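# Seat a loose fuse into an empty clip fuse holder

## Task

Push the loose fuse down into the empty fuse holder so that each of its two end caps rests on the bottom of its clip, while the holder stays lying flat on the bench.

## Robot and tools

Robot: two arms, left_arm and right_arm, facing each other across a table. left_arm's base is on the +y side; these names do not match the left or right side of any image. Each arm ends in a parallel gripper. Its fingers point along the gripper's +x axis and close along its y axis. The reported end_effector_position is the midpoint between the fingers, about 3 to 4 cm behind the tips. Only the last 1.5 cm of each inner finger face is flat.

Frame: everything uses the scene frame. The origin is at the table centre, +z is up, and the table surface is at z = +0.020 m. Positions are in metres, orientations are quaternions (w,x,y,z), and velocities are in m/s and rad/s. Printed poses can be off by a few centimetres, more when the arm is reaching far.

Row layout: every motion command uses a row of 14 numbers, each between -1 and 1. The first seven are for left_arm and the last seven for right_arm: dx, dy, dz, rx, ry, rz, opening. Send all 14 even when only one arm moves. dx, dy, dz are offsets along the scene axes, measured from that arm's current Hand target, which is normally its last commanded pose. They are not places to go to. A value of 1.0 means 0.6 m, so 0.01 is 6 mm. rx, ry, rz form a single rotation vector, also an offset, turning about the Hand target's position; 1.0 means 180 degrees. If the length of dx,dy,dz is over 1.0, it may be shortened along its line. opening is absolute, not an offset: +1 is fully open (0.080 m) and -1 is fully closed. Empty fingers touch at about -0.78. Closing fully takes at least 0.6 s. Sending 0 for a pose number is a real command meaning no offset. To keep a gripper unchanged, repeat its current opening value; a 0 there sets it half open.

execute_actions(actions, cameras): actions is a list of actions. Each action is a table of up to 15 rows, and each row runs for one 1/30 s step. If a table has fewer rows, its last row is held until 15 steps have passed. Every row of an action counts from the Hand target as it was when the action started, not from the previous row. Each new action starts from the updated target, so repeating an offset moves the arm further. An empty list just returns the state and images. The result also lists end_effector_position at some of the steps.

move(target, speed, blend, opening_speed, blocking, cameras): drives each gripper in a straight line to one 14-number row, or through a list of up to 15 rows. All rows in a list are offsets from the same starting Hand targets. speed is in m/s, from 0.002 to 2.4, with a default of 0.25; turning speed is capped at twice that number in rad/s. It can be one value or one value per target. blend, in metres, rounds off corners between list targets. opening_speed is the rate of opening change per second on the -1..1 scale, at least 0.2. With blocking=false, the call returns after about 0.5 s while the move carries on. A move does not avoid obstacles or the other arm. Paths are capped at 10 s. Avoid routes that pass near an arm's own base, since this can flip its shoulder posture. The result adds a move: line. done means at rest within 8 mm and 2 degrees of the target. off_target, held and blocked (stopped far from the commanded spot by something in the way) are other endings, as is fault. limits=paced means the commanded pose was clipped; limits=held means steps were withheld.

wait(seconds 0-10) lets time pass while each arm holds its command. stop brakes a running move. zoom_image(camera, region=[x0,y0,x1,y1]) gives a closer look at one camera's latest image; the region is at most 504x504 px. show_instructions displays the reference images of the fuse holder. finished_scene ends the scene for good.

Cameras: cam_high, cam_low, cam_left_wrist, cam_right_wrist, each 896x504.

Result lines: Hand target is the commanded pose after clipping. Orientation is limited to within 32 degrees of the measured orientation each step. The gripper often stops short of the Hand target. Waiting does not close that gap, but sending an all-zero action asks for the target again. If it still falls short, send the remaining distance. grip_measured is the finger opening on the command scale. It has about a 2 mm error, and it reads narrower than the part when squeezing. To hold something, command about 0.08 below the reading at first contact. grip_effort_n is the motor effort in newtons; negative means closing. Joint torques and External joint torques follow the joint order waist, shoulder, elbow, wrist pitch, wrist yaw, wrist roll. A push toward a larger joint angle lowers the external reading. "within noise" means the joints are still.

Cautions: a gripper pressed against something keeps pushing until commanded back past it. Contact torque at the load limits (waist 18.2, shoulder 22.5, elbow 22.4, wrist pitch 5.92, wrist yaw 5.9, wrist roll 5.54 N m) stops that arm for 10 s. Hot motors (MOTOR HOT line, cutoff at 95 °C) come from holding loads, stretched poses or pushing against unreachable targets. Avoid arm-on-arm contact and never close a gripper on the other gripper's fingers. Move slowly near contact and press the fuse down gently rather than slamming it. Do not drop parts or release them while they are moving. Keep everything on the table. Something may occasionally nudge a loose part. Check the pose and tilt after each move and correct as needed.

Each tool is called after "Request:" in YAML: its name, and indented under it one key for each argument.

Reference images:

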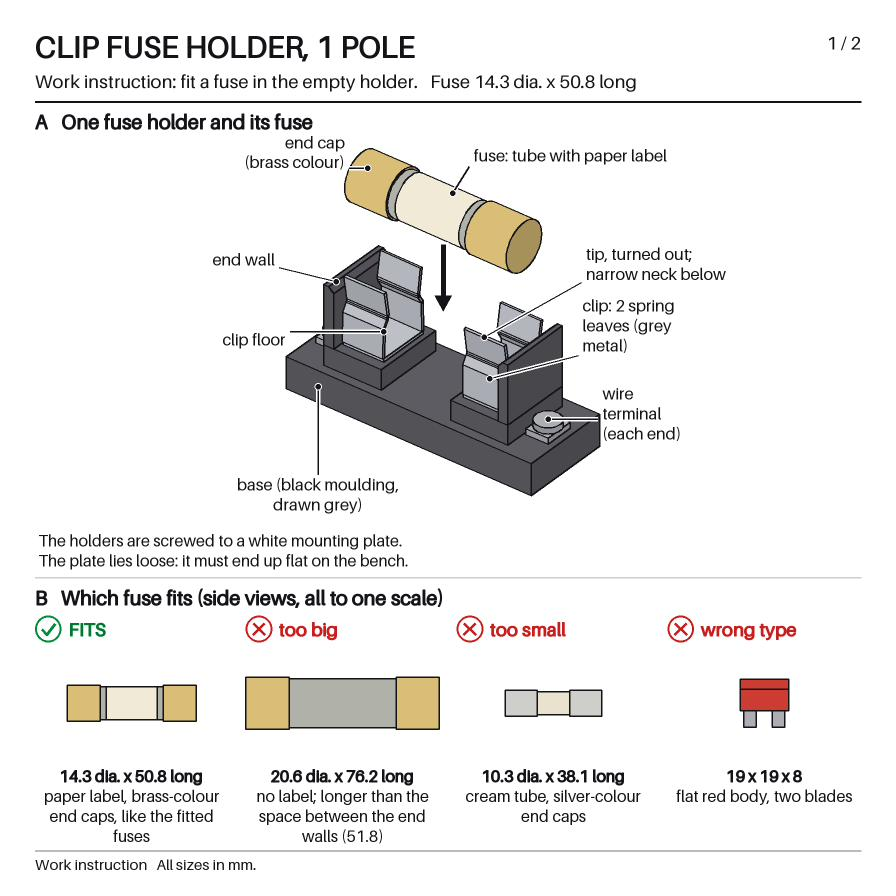

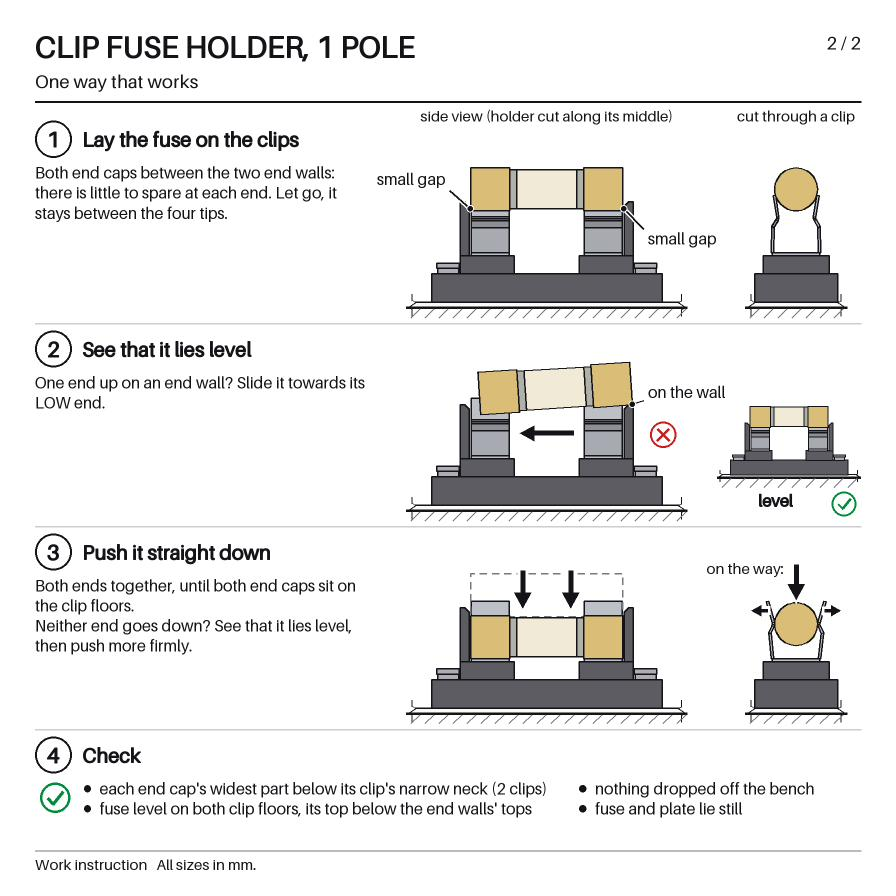

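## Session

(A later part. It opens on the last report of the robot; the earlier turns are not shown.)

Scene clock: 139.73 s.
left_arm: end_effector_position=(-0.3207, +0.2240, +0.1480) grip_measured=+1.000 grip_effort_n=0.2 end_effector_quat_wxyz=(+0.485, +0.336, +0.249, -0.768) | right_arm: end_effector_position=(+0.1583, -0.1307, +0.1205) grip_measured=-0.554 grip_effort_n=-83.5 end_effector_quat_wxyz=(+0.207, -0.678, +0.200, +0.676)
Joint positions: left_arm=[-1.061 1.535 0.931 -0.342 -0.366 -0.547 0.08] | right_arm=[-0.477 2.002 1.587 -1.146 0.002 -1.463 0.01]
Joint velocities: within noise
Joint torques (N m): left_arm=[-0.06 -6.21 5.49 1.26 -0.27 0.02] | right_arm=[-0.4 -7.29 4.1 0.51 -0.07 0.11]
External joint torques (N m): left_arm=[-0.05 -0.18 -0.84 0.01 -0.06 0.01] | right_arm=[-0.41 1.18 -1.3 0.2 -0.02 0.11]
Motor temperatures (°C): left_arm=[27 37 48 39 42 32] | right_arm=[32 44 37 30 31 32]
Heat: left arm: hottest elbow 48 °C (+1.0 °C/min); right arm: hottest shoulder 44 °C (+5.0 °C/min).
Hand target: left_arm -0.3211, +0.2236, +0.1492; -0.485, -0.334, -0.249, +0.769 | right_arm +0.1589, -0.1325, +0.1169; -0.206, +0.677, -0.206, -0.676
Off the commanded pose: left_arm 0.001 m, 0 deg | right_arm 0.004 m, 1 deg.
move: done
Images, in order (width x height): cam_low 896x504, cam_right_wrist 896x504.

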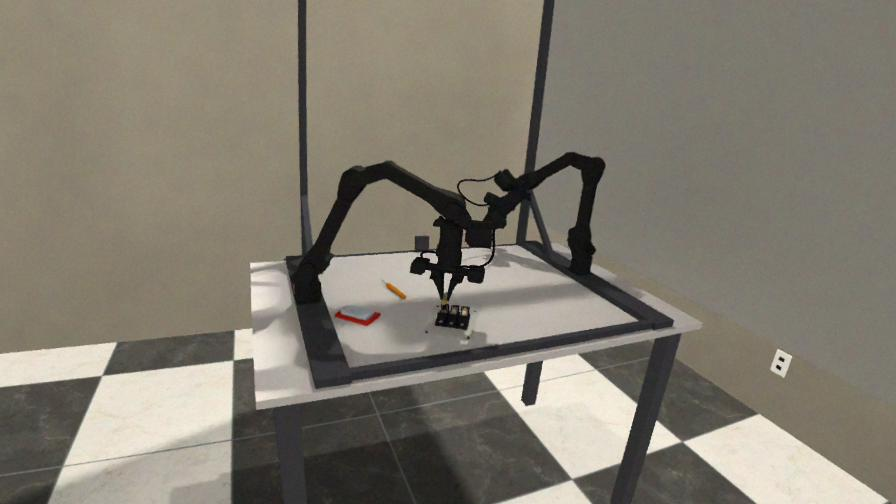

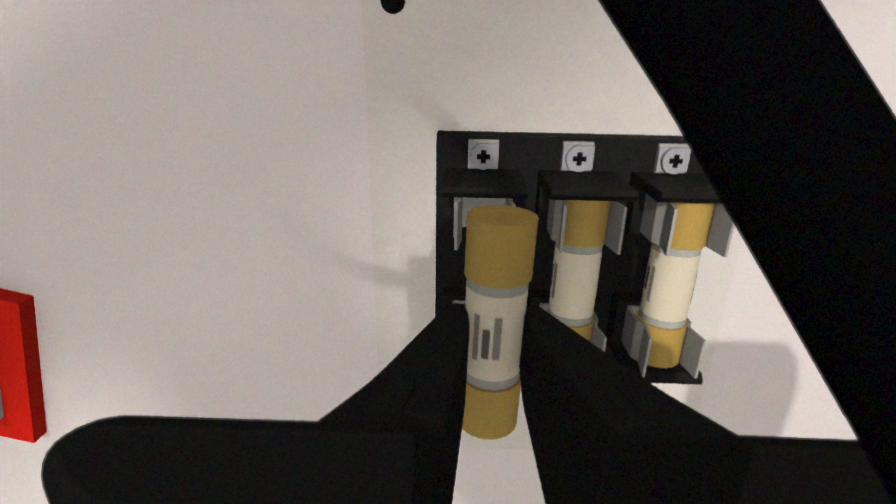

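Request:
move:
  target: [0,0,0,0,0,0,1,-0.0008,-0.0011,-0.0135,0,0,0,-0.63]
  speed: 0.05
  cameras: ["cam_right_wrist","cam_low"]

Request:
zoom_image:
  camera: "cam_right_wrist"
  region: [420, 120, 720, 420]

Request:
zoom_image:
  camera: "cam_low"
  region: [420, 270, 490, 340]

Scene clock: 151.97 s.
left_arm: end_effector_position=(-0.3207, +0.2240, +0.1480) grip_measured=+1.000 grip_effort_n=1.2 end_effector_quat_wxyz=(+0.485, +0.336, +0.249, -0.768) | right_arm: end_effector_position=(+0.1580, -0.1312, +0.1128) grip_measured=-0.554 grip_effort_n=-83.5 end_effector_quat_wxyz=(+0.207, -0.678, +0.200, +0.676)
Joint positions: left_arm=[-1.061 1.535 0.931 -0.342 -0.366 -0.547 0.08] | right_arm=[-0.477 2.004 1.559 -1.115 0.002 -1.463 0.01]
Joint velocities: within noise
Joint torques (N m): left_arm=[-0.05 -6.18 5.48 1.25 -0.26 0.02] | right_arm=[-0.35 -7.26 4.16 0.51 -0.08 0.12]
External joint torques (N m): left_arm=[-0.08 -0.21 -0.74 0.04 -0.05 0.01] | right_arm=[-0.39 1.18 -1.15 0.23 -0.03 0.12]
Motor temperatures (°C): left_arm=[27 37 48 39 42 32] | right_arm=[32 43 37 30 31 32]
Heat: left arm: hottest elbow 48 °C (+1.0 °C/min); right arm: hottest shoulder 43 °C (+2.0 °C/min).
Hand target: left_arm -0.3211, +0.2236, +0.1492; -0.485, -0.334, -0.249, +0.769 | right_arm +0.1583, -0.1332, +0.1087; -0.206, +0.677, -0.206, -0.676
Off the commanded pose: left_arm 0.001 m, 0 deg | right_arm 0.005 m, 1 deg.
move: done
Images, in order (width x height): cam_low 896x504, cam_right_wrist 896x504.

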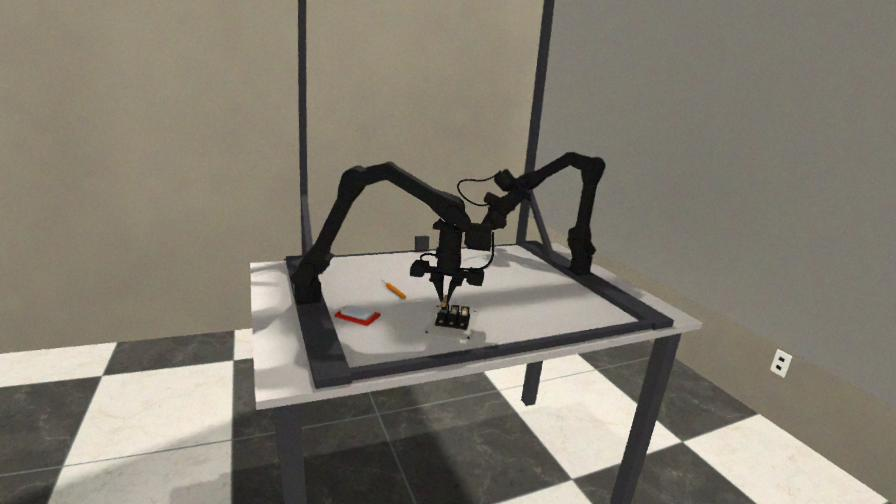

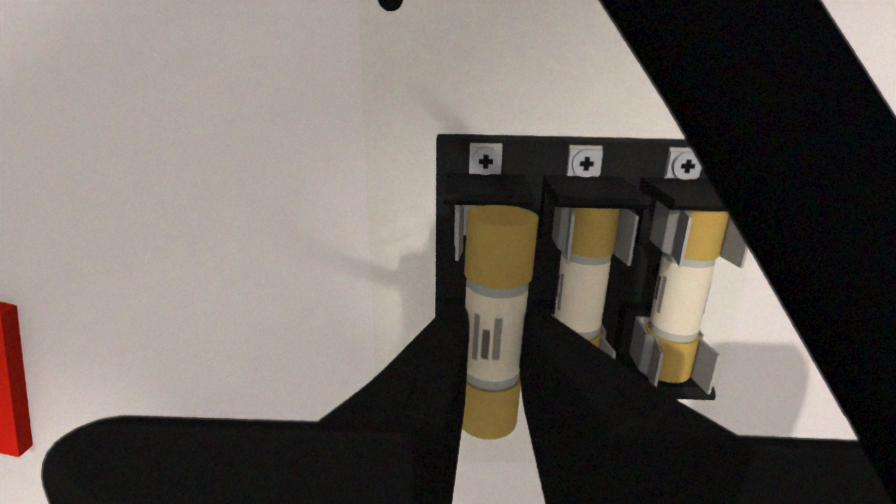

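Scaled by 1.680 from the camera's 896x504 image, which has a finer 1280x720 frame.

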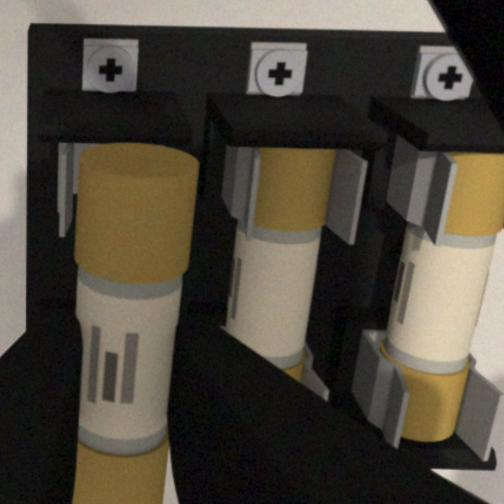

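Scaled by 7.200 from the camera's 896x504 image, which has a finer 1280x720 frame.

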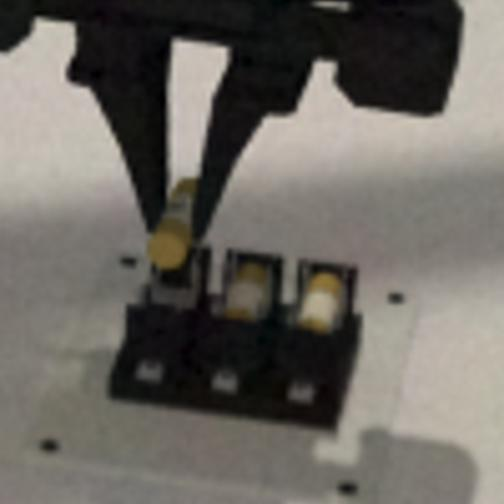

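Request:
move:
  target: [0,0,0,0,0,0,1,0.00045,-0.0023,-0.0065,0,0,0,-0.63]
  speed: 0.05
  cameras: ["cam_right_wrist","cam_low"]

Request:
zoom_image:
  camera: "cam_right_wrist"
  region: [430, 150, 630, 350]

Request:
zoom_image:
  camera: "cam_low"
  region: [420, 270, 490, 340]

Scene clock: 167.57 s.
left_arm: end_effector_position=(-0.3207, +0.2240, +0.1480) grip_measured=+1.000 grip_effort_n=0.7 end_effector_quat_wxyz=(+0.485, +0.336, +0.249, -0.768) | right_arm: end_effector_position=(+0.1582, -0.1324, +0.1087) grip_measured=-0.554 grip_effort_n=-83.5 end_effector_quat_wxyz=(+0.208, -0.678, +0.201, +0.676)
Joint positions: left_arm=[-1.061 1.535 0.931 -0.342 -0.366 -0.547 0.08] | right_arm=[-0.478 2.004 1.542 -1.099 0.002 -1.463 0.01]
Joint velocities: within noise
Joint torques (N m): left_arm=[-0.06 -6.2 5.46 1.26 -0.25 0.02] | right_arm=[-0.37 -7.3 4.36 0.5 -0.09 0.04]
External joint torques (N m): left_arm=[0 -0.22 -0.8 0.04 -0.06 0.01] | right_arm=[-0.34 1.15 -1.03 0.18 -0.04 0.04]
Motor temperatures (°C): left_arm=[27 37 48 39 41 32] | right_arm=[32 43 37 30 31 32]
Heat: left arm: hottest elbow 48 °C (+0.0 °C/min); right arm: hottest shoulder 43 °C (+3.0 °C/min).
Hand target: left_arm -0.3211, +0.2236, +0.1492; -0.485, -0.334, -0.249, +0.769 | right_arm +0.1586, -0.1345, +0.1048; -0.206, +0.677, -0.206, -0.676
Off the commanded pose: left_arm 0.001 m, 0 deg | right_arm 0.005 m, 1 deg.
move: done
Images, in order (width x height): cam_low 896x504, cam_right_wrist 896x504.

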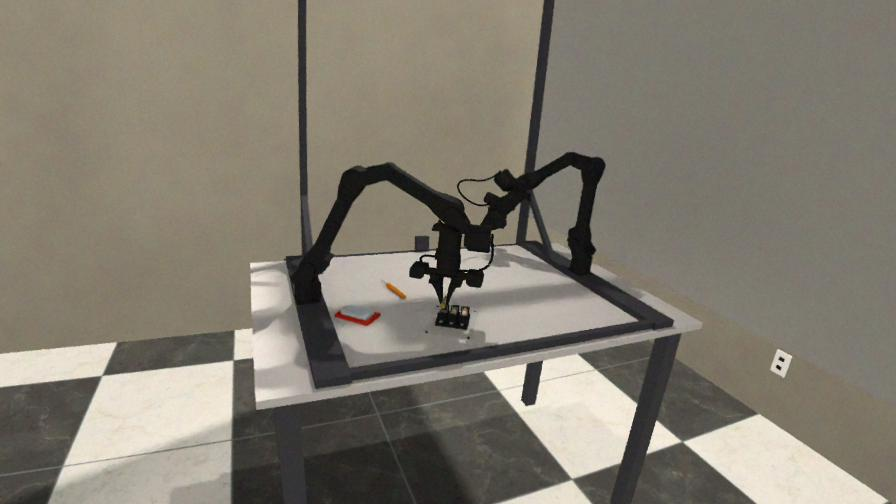

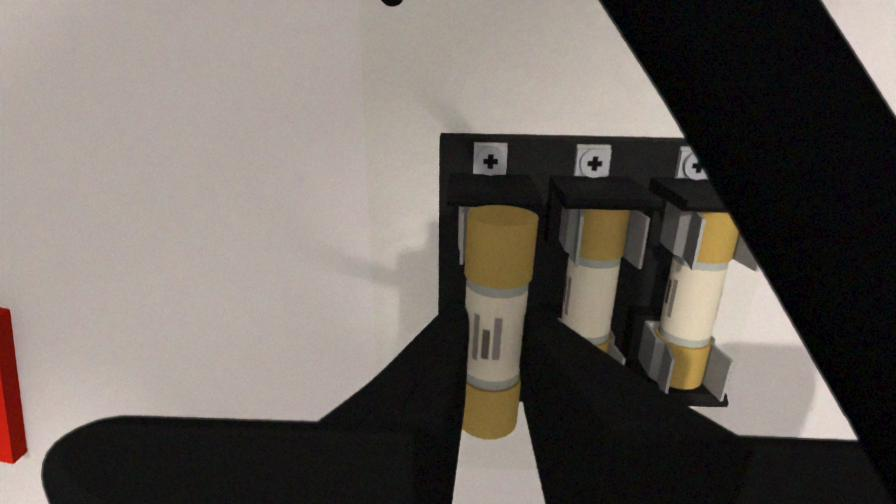

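Scaled by 2.520 from the camera's 896x504 image, which has a finer 1280x720 frame.

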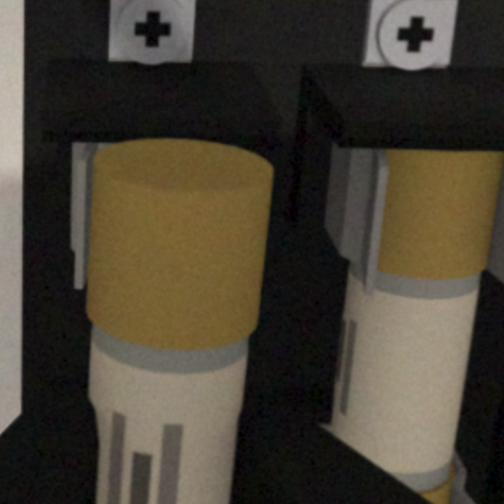

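Scaled by 7.200 from the camera's 896x504 image, which has a finer 1280x720 frame.

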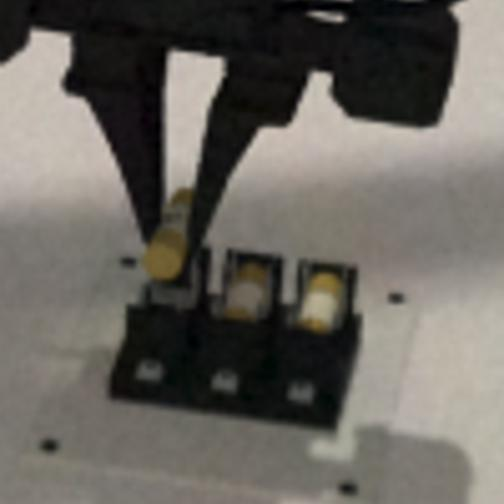

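Request:
move:
  target: [0,0,0,0,0,0,1,0.0021,-0.0014,-0.0065,0,0,0,-0.63]
  speed: 0.05
  cameras: ["cam_right_wrist","cam_low"]

Request:
zoom_image:
  camera: "cam_right_wrist"
  region: [430, 150, 630, 350]

Request:
zoom_image:
  camera: "cam_low"
  region: [420, 270, 490, 340]

Scene clock: 182.57 s.
left_arm: end_effector_position=(-0.3207, +0.2240, +0.1480) grip_measured=+1.000 grip_effort_n=0.7 end_effector_quat_wxyz=(+0.485, +0.336, +0.249, -0.768) | right_arm: end_effector_position=(+0.1596, -0.1332, +0.1052) grip_measured=-0.554 grip_effort_n=-83.5 end_effector_quat_wxyz=(+0.210, -0.678, +0.202, +0.675)
Joint positions: left_arm=[-1.061 1.535 0.931 -0.342 -0.366 -0.547 0.08] | right_arm=[-0.483 2.006 1.531 -1.084 0.002 -1.463 0.01]
Joint velocities: within noise
Joint torques (N m): left_arm=[-0.08 -6.24 5.48 1.26 -0.26 0.02] | right_arm=[-0.42 -7.29 4.23 0.5 -0.07 -0.1]
External joint torques (N m): left_arm=[-0.07 -0.25 -0.78 0.03 -0.05 0.02] | right_arm=[-0.43 1.13 -1.07 0.21 -0.02 -0.1]
Motor temperatures (°C): left_arm=[27 37 48 39 41 32] | right_arm=[32 43 36 30 31 32]
Heat: left arm: hottest elbow 48 °C (+0.0 °C/min); right arm: hottest shoulder 43 °C (+1.0 °C/min).
Hand target: left_arm -0.3211, +0.2236, +0.1492; -0.485, -0.334, -0.249, +0.769 | right_arm +0.1600, -0.1353, +0.1010; -0.206, +0.677, -0.206, -0.676
Off the commanded pose: left_arm 0.001 m, 0 deg | right_arm 0.005 m, 1 deg.
move: done
Images, in order (width x height): cam_low 896x504, cam_right_wrist 896x504.

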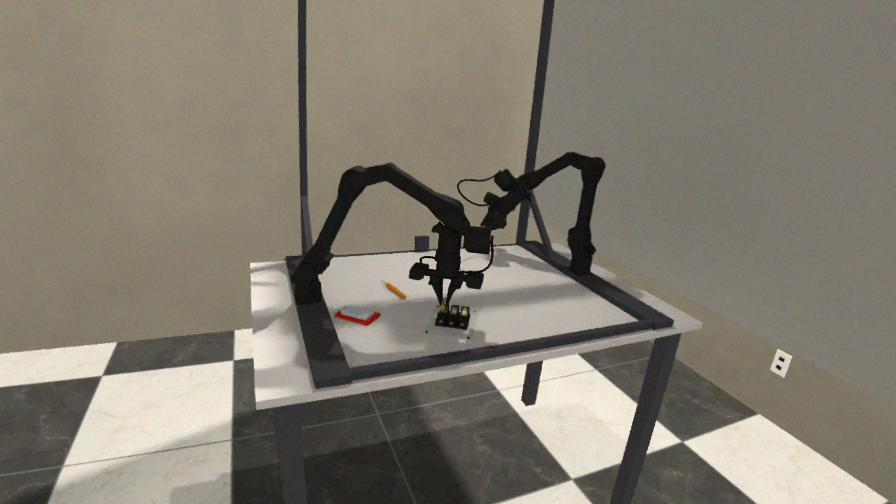

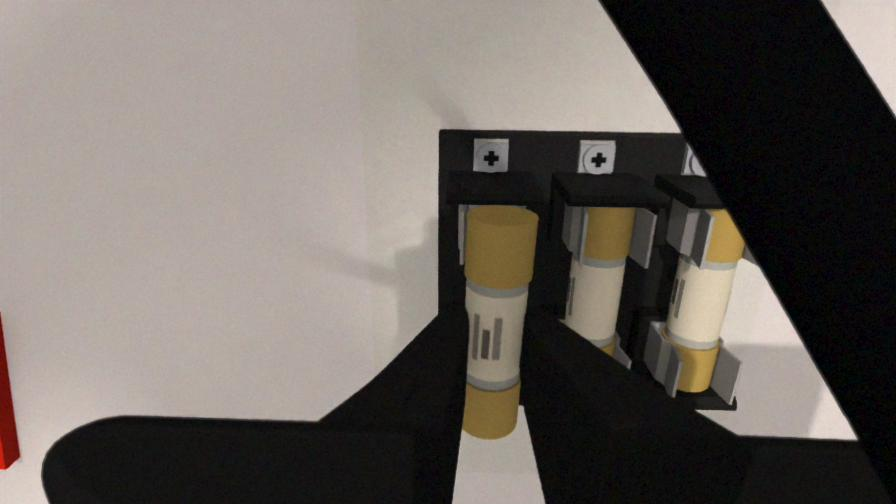

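Scaled by 2.520 from the camera's 896x504 image, which has a finer 1280x720 frame.

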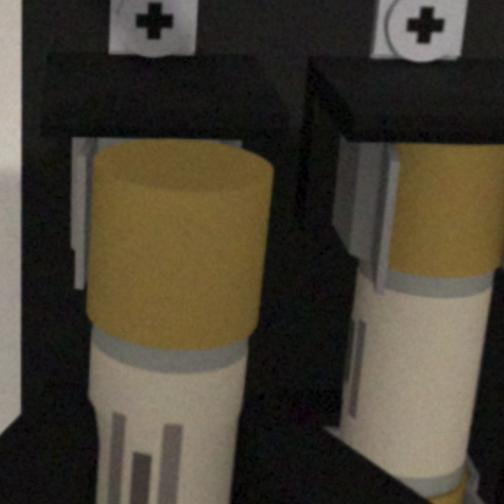

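Scaled by 7.200 from the camera's 896x504 image, which has a finer 1280x720 frame.

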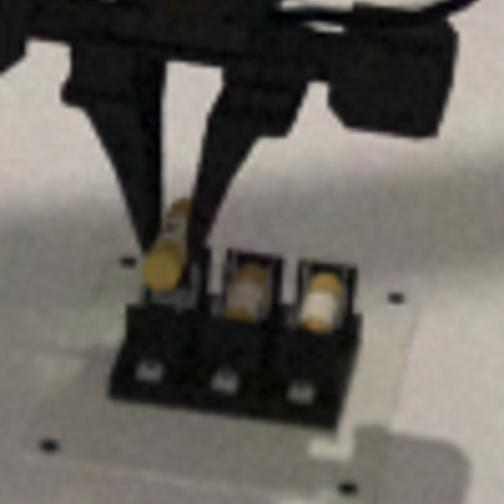

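Request:
move:
  target: [0,0,0,0,0,0,1,0.0003,0,-0.005,0,0,0,-0.63]
  speed: 0.03
  cameras: ["cam_right_wrist","cam_low"]

Request:
zoom_image:
  camera: "cam_right_wrist"
  region: [430, 150, 630, 350]

Request:
zoom_image:
  camera: "cam_low"
  region: [420, 270, 490, 340]

Scene clock: 190.33 s.
left_arm: end_effector_position=(-0.3207, +0.2240, +0.1480) grip_measured=+1.000 grip_effort_n=1.2 end_effector_quat_wxyz=(+0.485, +0.336, +0.249, -0.768) | right_arm: end_effector_position=(+0.1598, -0.1331, +0.1023) grip_measured=-0.554 grip_effort_n=-83.5 end_effector_quat_wxyz=(+0.210, -0.678, +0.202, +0.675)
Joint positions: left_arm=[-1.061 1.535 0.931 -0.342 -0.366 -0.547 0.08] | right_arm=[-0.483 2.009 1.523 -1.074 0.002 -1.463 0.01]
Joint velocities: within noise
Joint torques (N m): left_arm=[-0.06 -6.21 5.46 1.26 -0.27 0.02] | right_arm=[-0.42 -7.22 4.28 0.47 -0.1 -0.12]
External joint torques (N m): left_arm=[-0.1 -0.2 -0.83 0.02 -0.05 0.01] | right_arm=[-0.43 1.26 -1.03 0.18 -0.05 -0.12]
Motor temperatures (°C): left_arm=[27 38 48 39 41 32] | right_arm=[32 42 37 30 31 32]
Heat: left arm: hottest elbow 48 °C (+0.0 °C/min); right arm: hottest shoulder 42 °C (-1.0 °C/min).
Hand target: left_arm -0.3211, +0.2236, +0.1492; -0.485, -0.334, -0.249, +0.769 | right_arm +0.1602, -0.1354, +0.0980; -0.206, +0.677, -0.206, -0.676
Off the commanded pose: left_arm 0.001 m, 0 deg | right_arm 0.005 m, 1 deg.
move: done
Images, in order (width x height): cam_low 896x504, cam_right_wrist 896x504.

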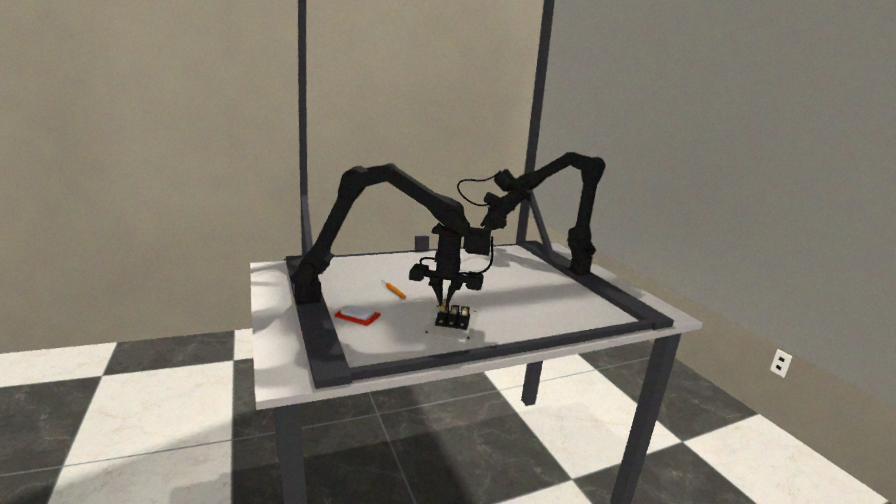

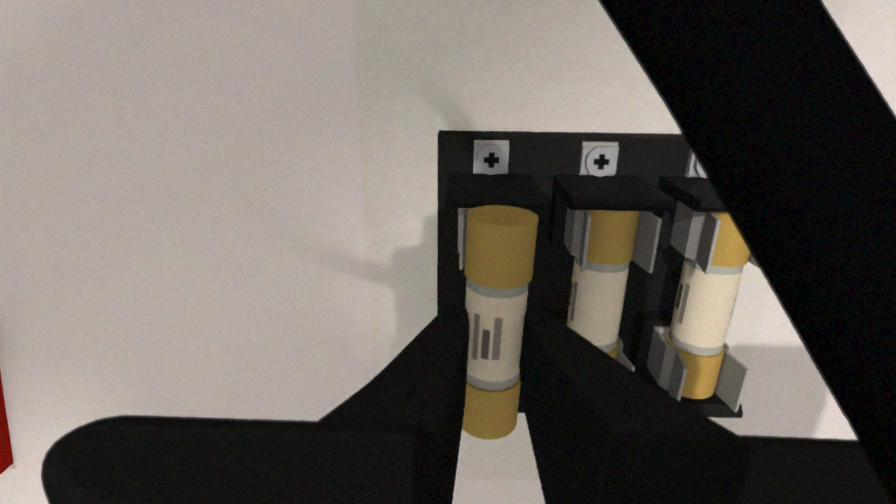

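Scaled by 2.520 from the camera's 896x504 image, which has a finer 1280x720 frame.

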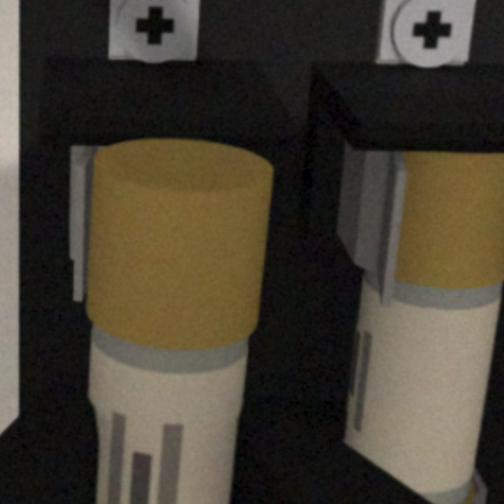

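Scaled by 7.200 from the camera's 896x504 image, which has a finer 1280x720 frame.

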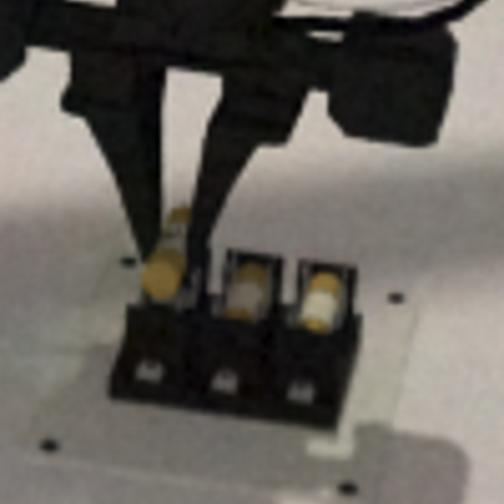

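Request:
move:
  target: [0,0,0,0,0,0,1,0.0020,-0.0013,-0.0008,0,0,0,-0.63]
  speed: 0.03
  cameras: ["cam_right_wrist","cam_low"]

Request:
zoom_image:
  camera: "cam_right_wrist"
  region: [430, 150, 630, 350]

Request:
zoom_image:
  camera: "cam_low"
  region: [430, 290, 480, 340]

Scene clock: 204.07 s.
left_arm: end_effector_position=(-0.3207, +0.2240, +0.1480) grip_measured=+1.000 grip_effort_n=0.7 end_effector_quat_wxyz=(+0.485, +0.336, +0.249, -0.768) | right_arm: end_effector_position=(+0.1611, -0.1338, +0.1018) grip_measured=-0.554 grip_effort_n=-83.5 end_effector_quat_wxyz=(+0.210, -0.678, +0.202, +0.675)
Joint positions: left_arm=[-1.061 1.535 0.931 -0.342 -0.366 -0.547 0.08] | right_arm=[-0.487 2.009 1.521 -1.071 0.002 -1.466 0.01]
Joint velocities: within noise
Joint torques (N m): left_arm=[-0.08 -6.2 5.47 1.26 -0.26 0.03] | right_arm=[-0.32 -7.08 4.19 0.47 -0.07 -0.1]
External joint torques (N m): left_arm=[-0.09 -0.21 -0.8 0.04 -0.04 0.02] | right_arm=[-0.45 1.37 -1.11 0.18 -0.01 -0.1]
Motor temperatures (°C): left_arm=[27 38 48 39 41 32] | right_arm=[32 43 37 30 31 32]
Heat: left arm: hottest elbow 48 °C (+0.0 °C/min); right arm: hottest shoulder 43 °C (+0.0 °C/min).
Hand target: left_arm -0.3211, +0.2236, +0.1492; -0.485, -0.334, -0.249, +0.769 | right_arm +0.1613, -0.1361, +0.0975; -0.206, +0.677, -0.206, -0.676
Off the commanded pose: left_arm 0.001 m, 0 deg | right_arm 0.005 m, 1 deg.
move: done
Images, in order (width x height): cam_low 896x504, cam_right_wrist 896x504.

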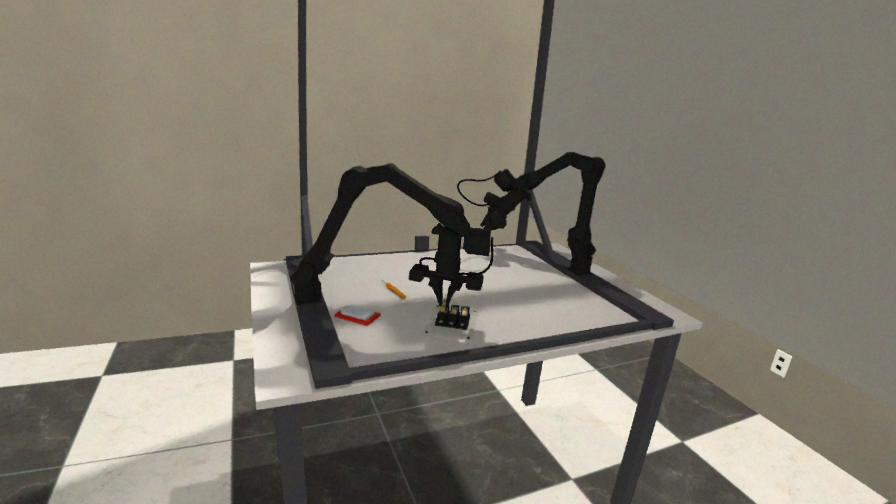

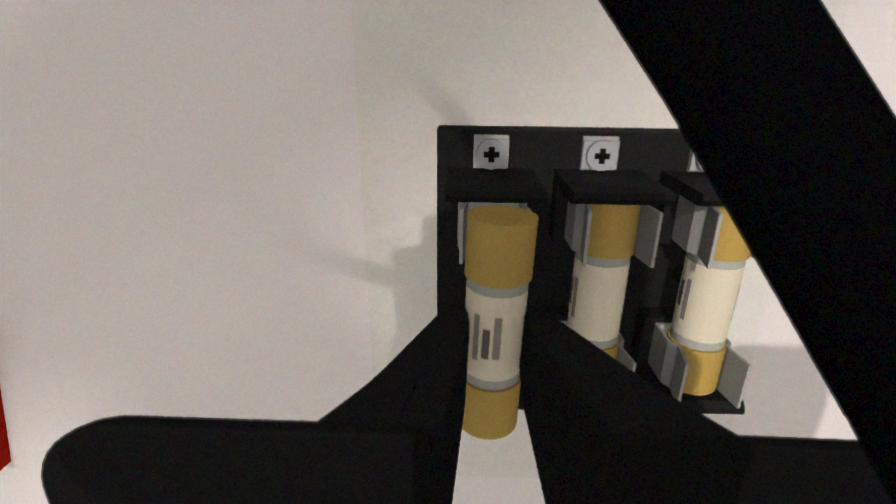

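Scaled by 2.520 from the camera's 896x504 image, which has a finer 1280x720 frame.

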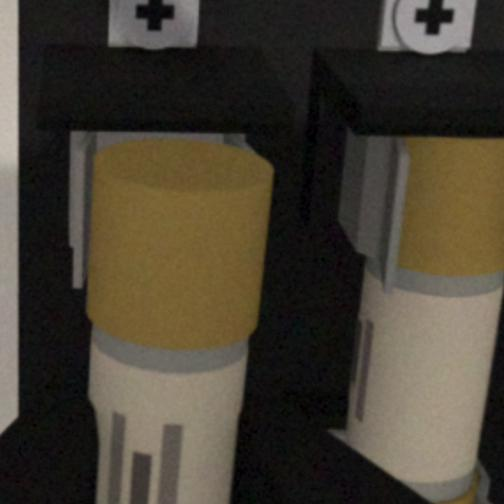

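Scaled by 10.080 from the camera's 896x504 image, which has a finer 1280x720 frame.

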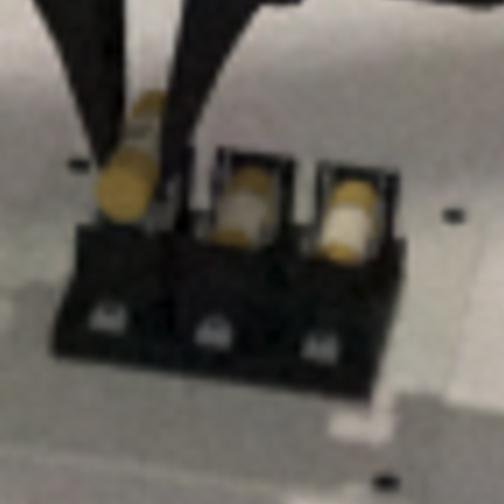

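Request:
move:
  target: [0,0,0,0,0,0,1,0.0003,0,-0.007,0,0,0,-0.63]
  speed: 0.03
  cameras: ["cam_right_wrist","cam_low"]

Request:
zoom_image:
  camera: "cam_right_wrist"
  region: [430, 150, 630, 350]

Request:
zoom_image:
  camera: "cam_low"
  region: [430, 290, 480, 340]

Scene clock: 209.23 s.
left_arm: end_effector_position=(-0.3207, +0.2240, +0.1480) grip_measured=+1.000 grip_effort_n=0.2 end_effector_quat_wxyz=(+0.485, +0.336, +0.249, -0.768) | right_arm: end_effector_position=(+0.1611, -0.1341, +0.0983) grip_measured=-0.554 grip_effort_n=-83.5 end_effector_quat_wxyz=(+0.210, -0.678, +0.202, +0.675)
Joint positions: left_arm=[-1.061 1.535 0.931 -0.342 -0.366 -0.547 0.08] | right_arm=[-0.487 2.012 1.512 -1.059 0.002 -1.467 0.01]
Joint velocities: within noise
Joint torques (N m): left_arm=[-0.07 -6.23 5.51 1.25 -0.25 0.01] | right_arm=[-0.34 -7.04 4.13 0.66 -0.09 -0.11]
External joint torques (N m): left_arm=[-0.07 -0.26 -0.72 0.04 -0.04 0.01] | right_arm=[-0.3 1.38 -1.12 0.38 -0.04 -0.11]
Motor temperatures (°C): left_arm=[27 38 48 39 41 32] | right_arm=[32 43 37 30 31 32]
Heat: left arm: hottest elbow 48 °C (+0.0 °C/min); right arm: hottest shoulder 43 °C (+0.0 °C/min).
Hand target: left_arm -0.3211, +0.2236, +0.1492; -0.485, -0.334, -0.249, +0.769 | right_arm +0.1615, -0.1361, +0.0932; -0.206, +0.677, -0.206, -0.676
Off the commanded pose: left_arm 0.001 m, 0 deg | right_arm 0.005 m, 1 deg.
move: done
Images, in order (width x height): cam_low 896x504, cam_right_wrist 896x504.

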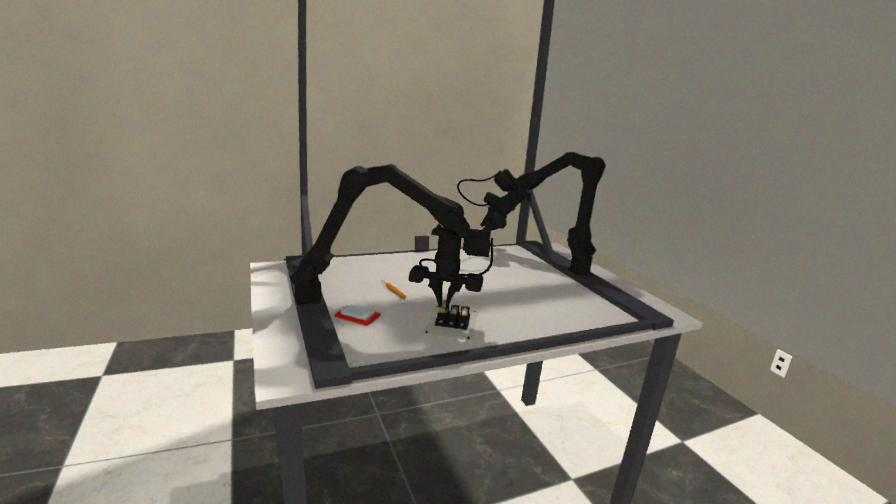

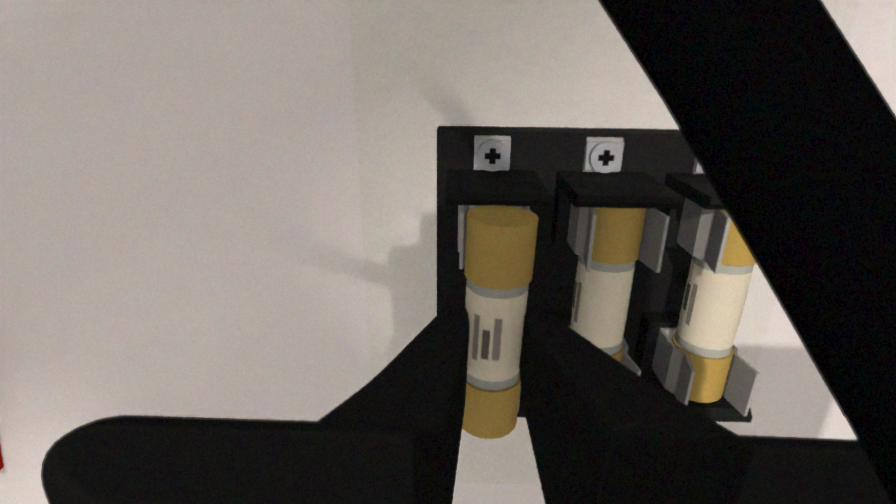

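Scaled by 2.520 from the camera's 896x504 image, which has a finer 1280x720 frame.

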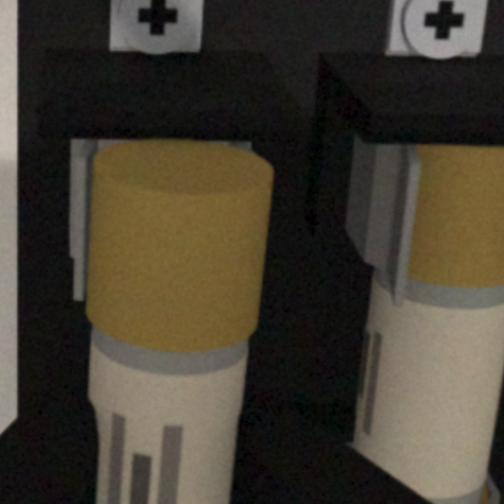

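Scaled by 10.080 from the camera's 896x504 image, which has a finer 1280x720 frame.

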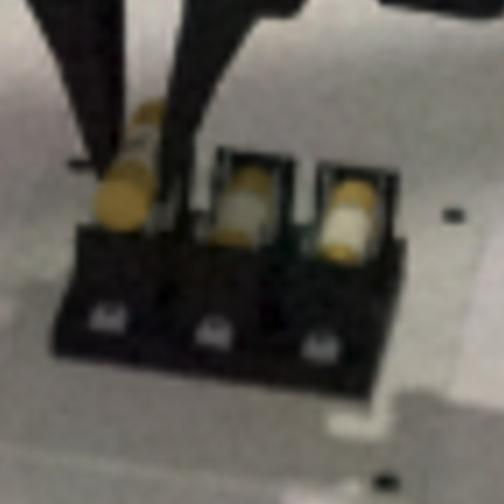

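Request:
move:
  target: [0,0,0,0,0,0,1,0,0.0,-0.006,0,0,0,-0.63]
  speed: 0.03
  cameras: ["cam_right_wrist","cam_low"]

Request:
zoom_image:
  camera: "cam_right_wrist"
  region: [430, 150, 630, 350]

Request:
zoom_image:
  camera: "cam_low"
  region: [430, 290, 480, 340]

Scene clock: 214.90 s.
left_arm: end_effector_position=(-0.3207, +0.2240, +0.1480) grip_measured=+1.000 grip_effort_n=0.7 end_effector_quat_wxyz=(+0.485, +0.336, +0.249, -0.768) | right_arm: end_effector_position=(+0.1612, -0.1342, +0.0967) grip_measured=-0.554 grip_effort_n=-83.5 end_effector_quat_wxyz=(+0.210, -0.678, +0.201, +0.675)
Joint positions: left_arm=[-1.061 1.535 0.931 -0.342 -0.366 -0.547 0.08] | right_arm=[-0.488 2.012 1.505 -1.051 0.002 -1.468 0.01]
Joint velocities: within noise
Joint torques (N m): left_arm=[-0.08 -6.2 5.49 1.25 -0.26 0.02] | right_arm=[-0.28 -6.45 3.75 1.03 -0.1 -0.04]
External joint torques (N m): left_arm=[-0.07 -0.21 -0.78 0.03 -0.05 0.02] | right_arm=[-0.3 2 -1.56 0.72 -0.05 -0.04]
Motor temperatures (°C): left_arm=[27 38 48 39 41 31] | right_arm=[32 42 37 30 31 32]
Heat: left arm: hottest elbow 48 °C (+0.0 °C/min); right arm: hottest shoulder 42 °C (-1.0 °C/min).
Hand target: left_arm -0.3211, +0.2236, +0.1492; -0.485, -0.334, -0.249, +0.769 | right_arm +0.1614, -0.1362, +0.0896; -0.206, +0.677, -0.206, -0.676
Off the commanded pose: left_arm 0.001 m, 0 deg | right_arm 0.007 m, 1 deg.
move: done
Images, in order (width x height): cam_low 896x504, cam_right_wrist 896x504.

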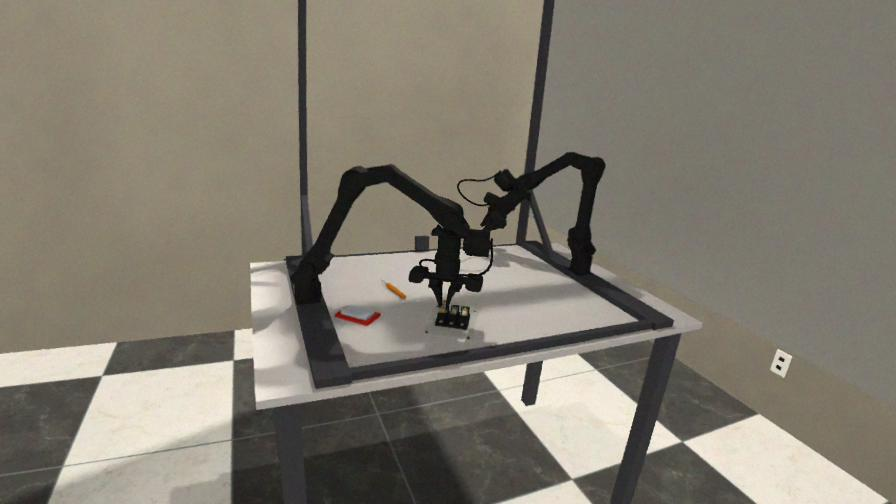

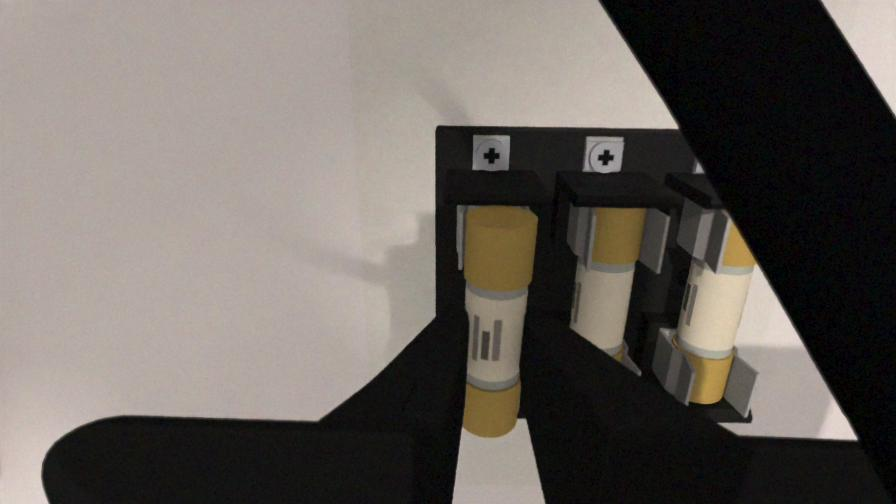

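Scaled by 2.520 from the camera's 896x504 image, which has a finer 1280x720 frame.

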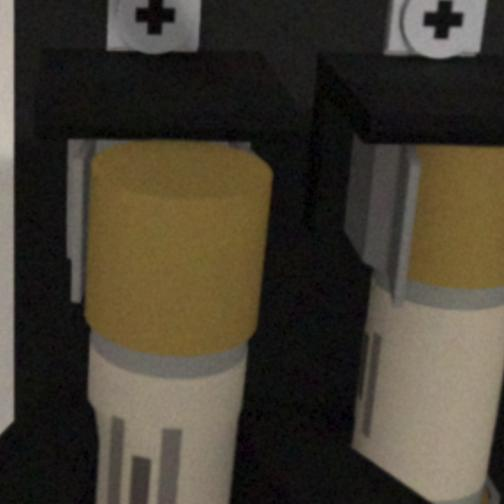

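Scaled by 10.080 from the camera's 896x504 image, which has a finer 1280x720 frame.

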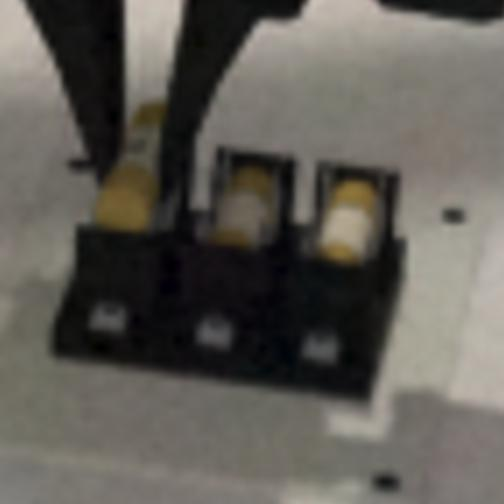

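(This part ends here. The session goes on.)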